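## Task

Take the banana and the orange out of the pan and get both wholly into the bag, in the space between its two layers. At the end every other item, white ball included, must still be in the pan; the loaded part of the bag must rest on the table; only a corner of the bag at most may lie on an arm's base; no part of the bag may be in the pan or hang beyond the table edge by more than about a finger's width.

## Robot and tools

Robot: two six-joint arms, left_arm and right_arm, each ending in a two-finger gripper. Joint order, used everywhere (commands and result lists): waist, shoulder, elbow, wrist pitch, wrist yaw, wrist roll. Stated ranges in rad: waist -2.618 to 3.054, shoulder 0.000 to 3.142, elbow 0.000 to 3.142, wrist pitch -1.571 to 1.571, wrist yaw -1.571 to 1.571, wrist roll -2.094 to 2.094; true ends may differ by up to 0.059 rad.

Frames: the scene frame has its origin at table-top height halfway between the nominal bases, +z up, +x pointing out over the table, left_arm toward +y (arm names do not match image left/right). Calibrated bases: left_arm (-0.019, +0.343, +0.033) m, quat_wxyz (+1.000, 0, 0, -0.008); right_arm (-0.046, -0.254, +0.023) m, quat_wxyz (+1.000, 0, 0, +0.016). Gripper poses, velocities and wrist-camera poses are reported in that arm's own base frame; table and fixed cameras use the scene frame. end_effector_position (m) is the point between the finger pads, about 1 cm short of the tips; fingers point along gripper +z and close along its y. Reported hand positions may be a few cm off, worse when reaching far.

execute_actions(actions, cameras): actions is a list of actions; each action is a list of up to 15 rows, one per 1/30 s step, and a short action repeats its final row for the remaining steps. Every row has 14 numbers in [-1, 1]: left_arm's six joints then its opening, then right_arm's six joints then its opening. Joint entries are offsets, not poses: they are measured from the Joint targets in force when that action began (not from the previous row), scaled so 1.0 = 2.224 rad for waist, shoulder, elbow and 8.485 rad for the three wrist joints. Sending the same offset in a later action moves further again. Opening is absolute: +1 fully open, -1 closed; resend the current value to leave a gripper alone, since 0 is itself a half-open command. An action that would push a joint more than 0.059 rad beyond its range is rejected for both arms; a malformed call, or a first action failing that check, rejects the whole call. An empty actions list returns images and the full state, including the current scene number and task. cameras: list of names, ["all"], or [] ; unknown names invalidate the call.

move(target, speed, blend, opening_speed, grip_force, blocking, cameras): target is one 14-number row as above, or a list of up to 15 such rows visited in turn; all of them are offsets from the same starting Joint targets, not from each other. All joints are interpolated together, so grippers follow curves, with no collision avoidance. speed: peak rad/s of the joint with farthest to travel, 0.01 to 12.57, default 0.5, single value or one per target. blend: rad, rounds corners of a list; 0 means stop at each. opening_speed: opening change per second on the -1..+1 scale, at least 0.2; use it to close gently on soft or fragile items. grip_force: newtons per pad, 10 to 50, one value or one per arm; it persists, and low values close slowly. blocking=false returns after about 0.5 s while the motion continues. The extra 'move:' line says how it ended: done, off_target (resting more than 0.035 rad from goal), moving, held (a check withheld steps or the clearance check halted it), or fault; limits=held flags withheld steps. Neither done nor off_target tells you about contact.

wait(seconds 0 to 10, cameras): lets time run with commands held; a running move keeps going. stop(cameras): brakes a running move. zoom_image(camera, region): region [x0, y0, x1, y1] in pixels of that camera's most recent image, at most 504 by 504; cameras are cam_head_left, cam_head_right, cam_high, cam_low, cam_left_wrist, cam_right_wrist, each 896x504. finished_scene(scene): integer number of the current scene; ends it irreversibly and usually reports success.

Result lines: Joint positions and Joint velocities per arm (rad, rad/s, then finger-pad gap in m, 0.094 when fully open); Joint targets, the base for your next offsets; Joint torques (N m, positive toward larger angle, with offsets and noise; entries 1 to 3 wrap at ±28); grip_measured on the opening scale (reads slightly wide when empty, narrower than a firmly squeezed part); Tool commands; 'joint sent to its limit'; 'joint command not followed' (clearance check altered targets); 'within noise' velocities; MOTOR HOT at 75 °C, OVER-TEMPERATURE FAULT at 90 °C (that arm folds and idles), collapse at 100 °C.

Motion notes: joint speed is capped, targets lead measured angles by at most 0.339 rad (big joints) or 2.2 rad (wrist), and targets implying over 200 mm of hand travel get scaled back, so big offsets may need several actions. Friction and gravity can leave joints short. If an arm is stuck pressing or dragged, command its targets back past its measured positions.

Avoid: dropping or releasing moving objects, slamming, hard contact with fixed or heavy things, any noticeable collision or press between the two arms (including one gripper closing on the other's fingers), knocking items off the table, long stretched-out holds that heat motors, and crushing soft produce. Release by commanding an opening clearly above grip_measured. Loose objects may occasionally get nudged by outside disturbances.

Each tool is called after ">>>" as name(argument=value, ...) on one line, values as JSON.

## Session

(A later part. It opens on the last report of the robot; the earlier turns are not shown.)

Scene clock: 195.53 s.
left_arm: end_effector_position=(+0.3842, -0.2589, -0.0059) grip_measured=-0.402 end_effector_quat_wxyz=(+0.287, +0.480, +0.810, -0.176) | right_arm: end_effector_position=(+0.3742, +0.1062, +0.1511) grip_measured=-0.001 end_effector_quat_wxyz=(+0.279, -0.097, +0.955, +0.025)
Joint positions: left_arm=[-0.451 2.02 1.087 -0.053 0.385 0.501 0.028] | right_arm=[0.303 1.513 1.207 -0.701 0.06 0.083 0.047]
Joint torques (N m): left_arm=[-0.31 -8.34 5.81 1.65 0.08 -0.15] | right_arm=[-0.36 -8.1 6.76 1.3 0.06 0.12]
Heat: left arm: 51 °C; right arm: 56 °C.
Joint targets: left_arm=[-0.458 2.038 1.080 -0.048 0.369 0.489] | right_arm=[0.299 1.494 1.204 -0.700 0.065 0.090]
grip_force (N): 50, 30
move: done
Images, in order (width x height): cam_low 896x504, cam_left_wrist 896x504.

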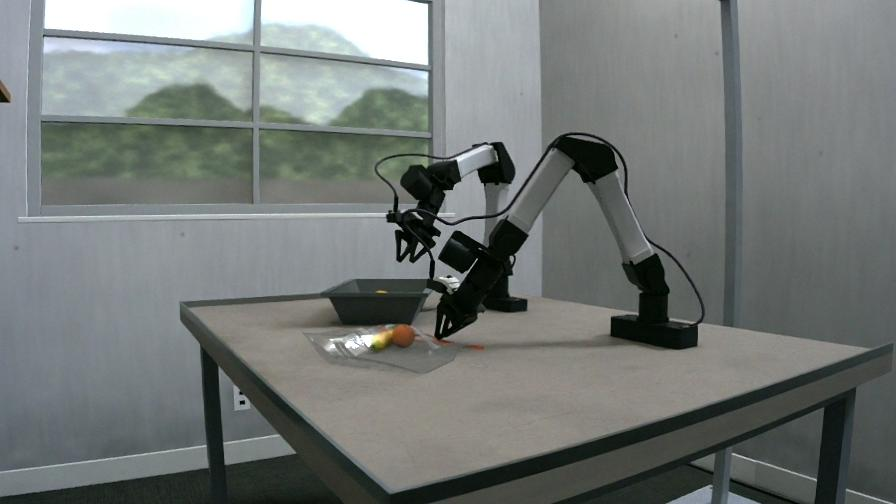

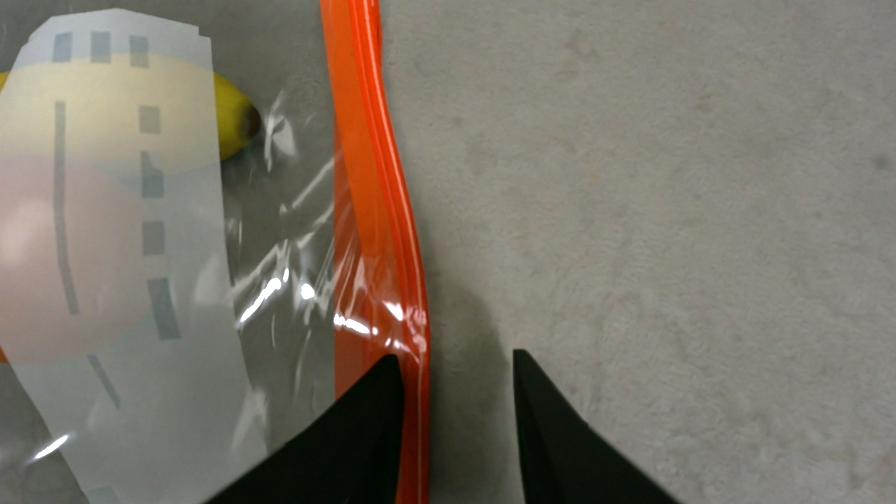

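>>> move(target=[[0,-0.06,0,0,0,0,-0.4,0,0,0,0,0,0,0],[0.05,-0.22,0,0,0,0,-0.4,0,0,0,0,0,0,0]], speed=[0.2,0.5], blend=[0.03,0], cameras=["all"])

>>> zoom_image(camera="cam_low", region=[270, 220, 520, 400])

>>> zoom_image(camera="cam_head_right", region=[290, 160, 460, 300])

>>> zoom_image(camera="cam_high", region=[420, 110, 600, 230])

Scene clock: 199.60 s.
left_arm: end_effector_position=(+0.4161, -0.2222, +0.2033) grip_measured=-0.402 end_effector_quat_wxyz=(+0.505, +0.438, +0.733, -0.128) | right_arm: end_effector_position=(+0.3742, +0.1062, +0.1511) grip_measured=-0.001 end_effector_quat_wxyz=(+0.279, -0.097, +0.955, +0.025)
Joint positions: left_arm=[-0.352 1.56 1.087 -0.044 0.384 0.501 0.028] | right_arm=[0.303 1.513 1.207 -0.701 0.06 0.083 0.047]
Joint torques (N m): left_arm=[0.57 -8.09 7.72 2.14 0 -0.17] | right_arm=[-0.36 -8.09 6.78 1.3 0.06 0.12]
Heat: left arm: 50 °C; right arm: 54 °C.
Joint targets: left_arm=[-0.347 1.549 1.080 -0.048 0.368 0.490] | right_arm=[0.299 1.494 1.204 -0.700 0.065 0.090]
grip_force (N): 50, 30
move: done

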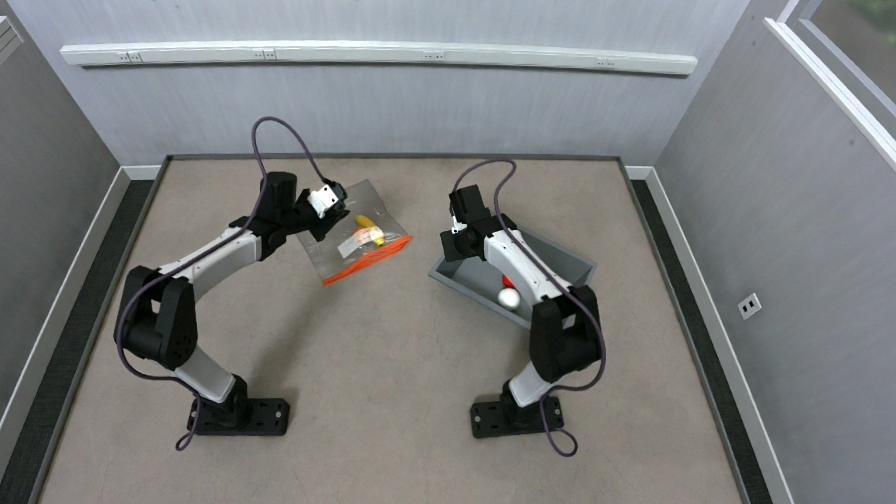

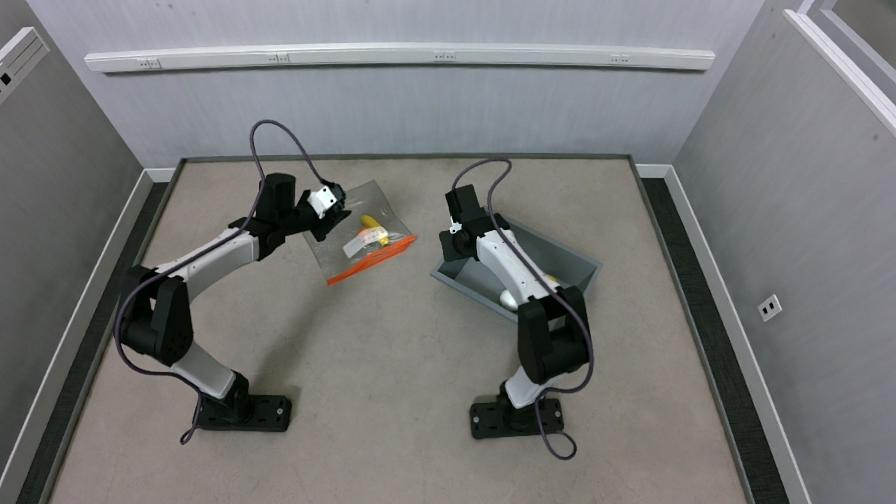

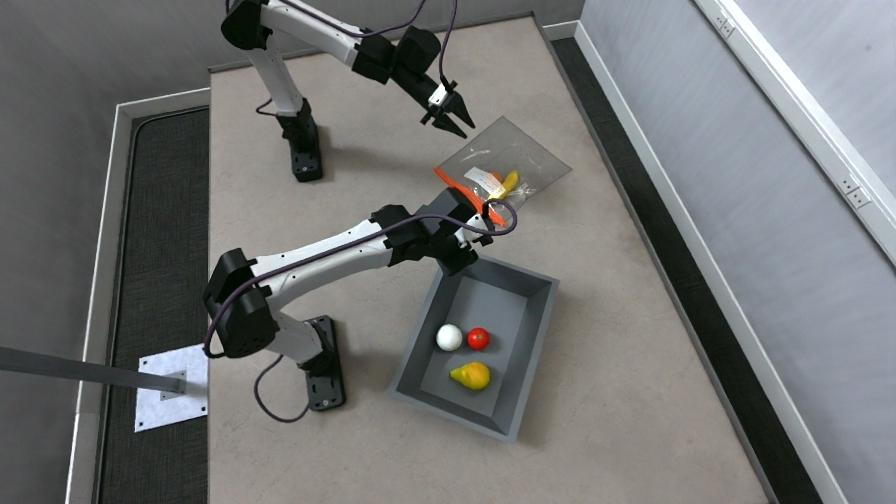

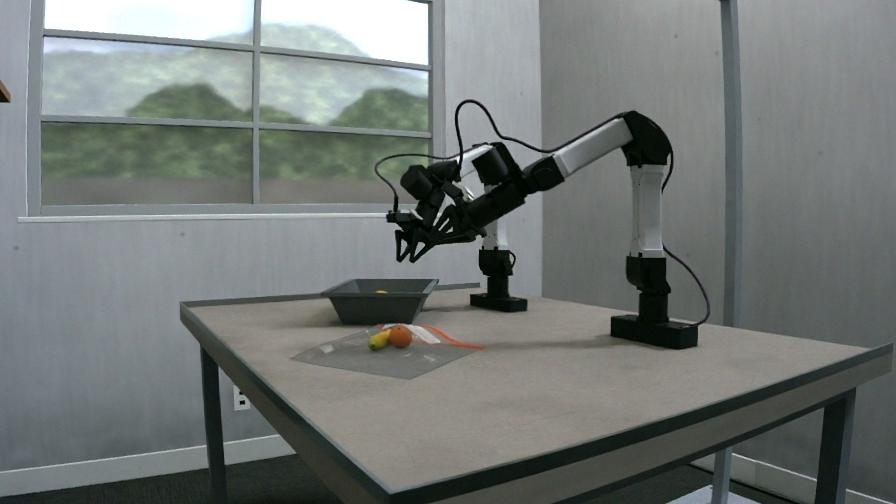

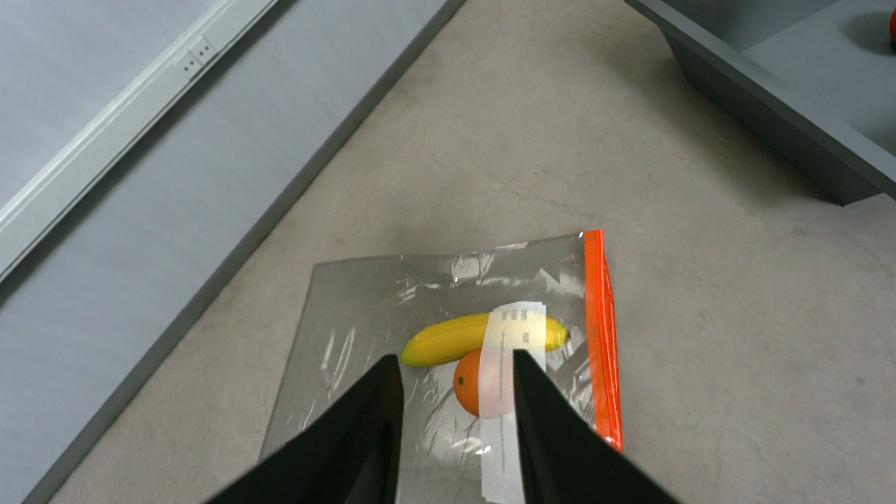

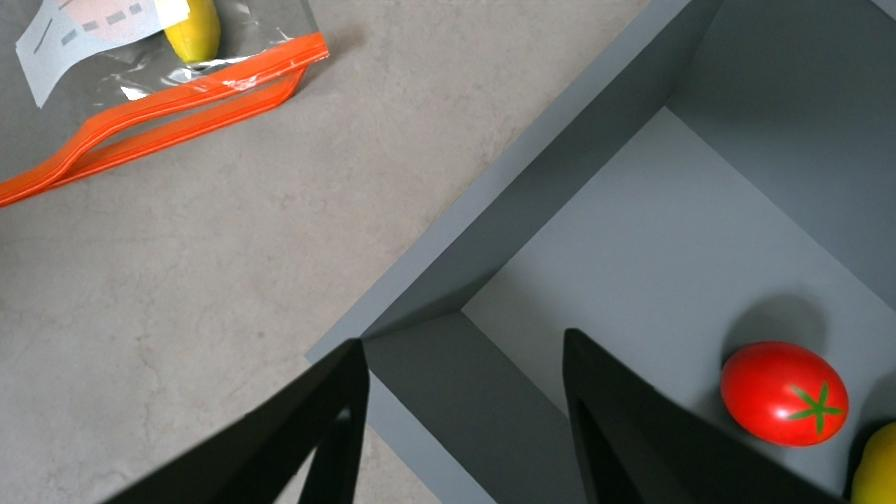

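Scaled by 2.016 from the camera's 896x504 image, which has a finer 1280x720 frame.

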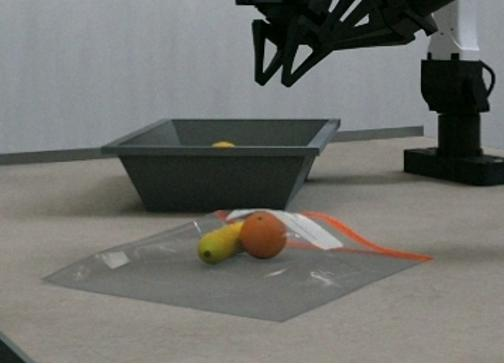

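Scaled by 2.965 from the camera's 896x504 image, which has a finer 1280x720 frame.

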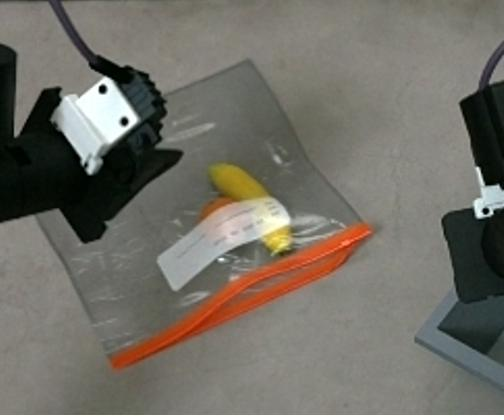

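Scaled by 2.800 from the camera's 896x504 image, which has a finer 1280x720 frame.

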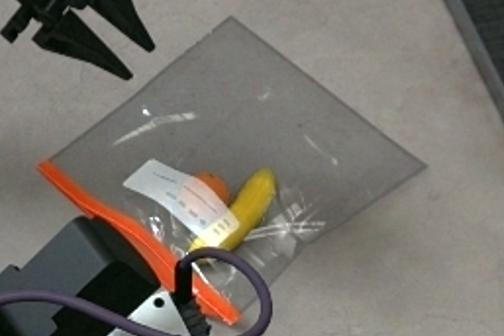

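>>> zoom_image(camera="cam_right_wrist", region=[0, 0, 400, 220])

>>> zoom_image(camera="cam_left_wrist", region=[300, 220, 660, 504])

Scaled by 1.260 from the camera's 896x504 image, which has a finer 1280x720 frame.

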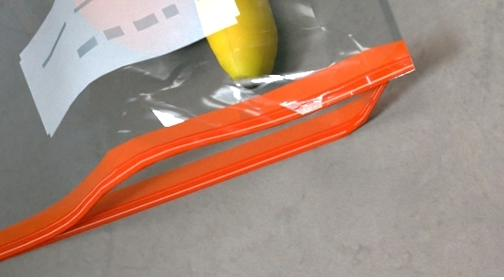

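Scaled by 1.400 from the camera's 896x504 image, which has a finer 1280x720 frame.

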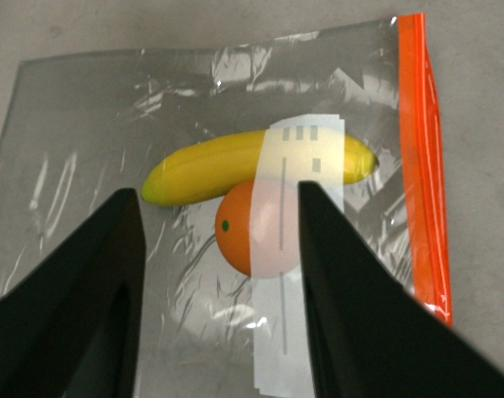

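>>> finished_scene(scene=2)

The scene is finished: the task was done.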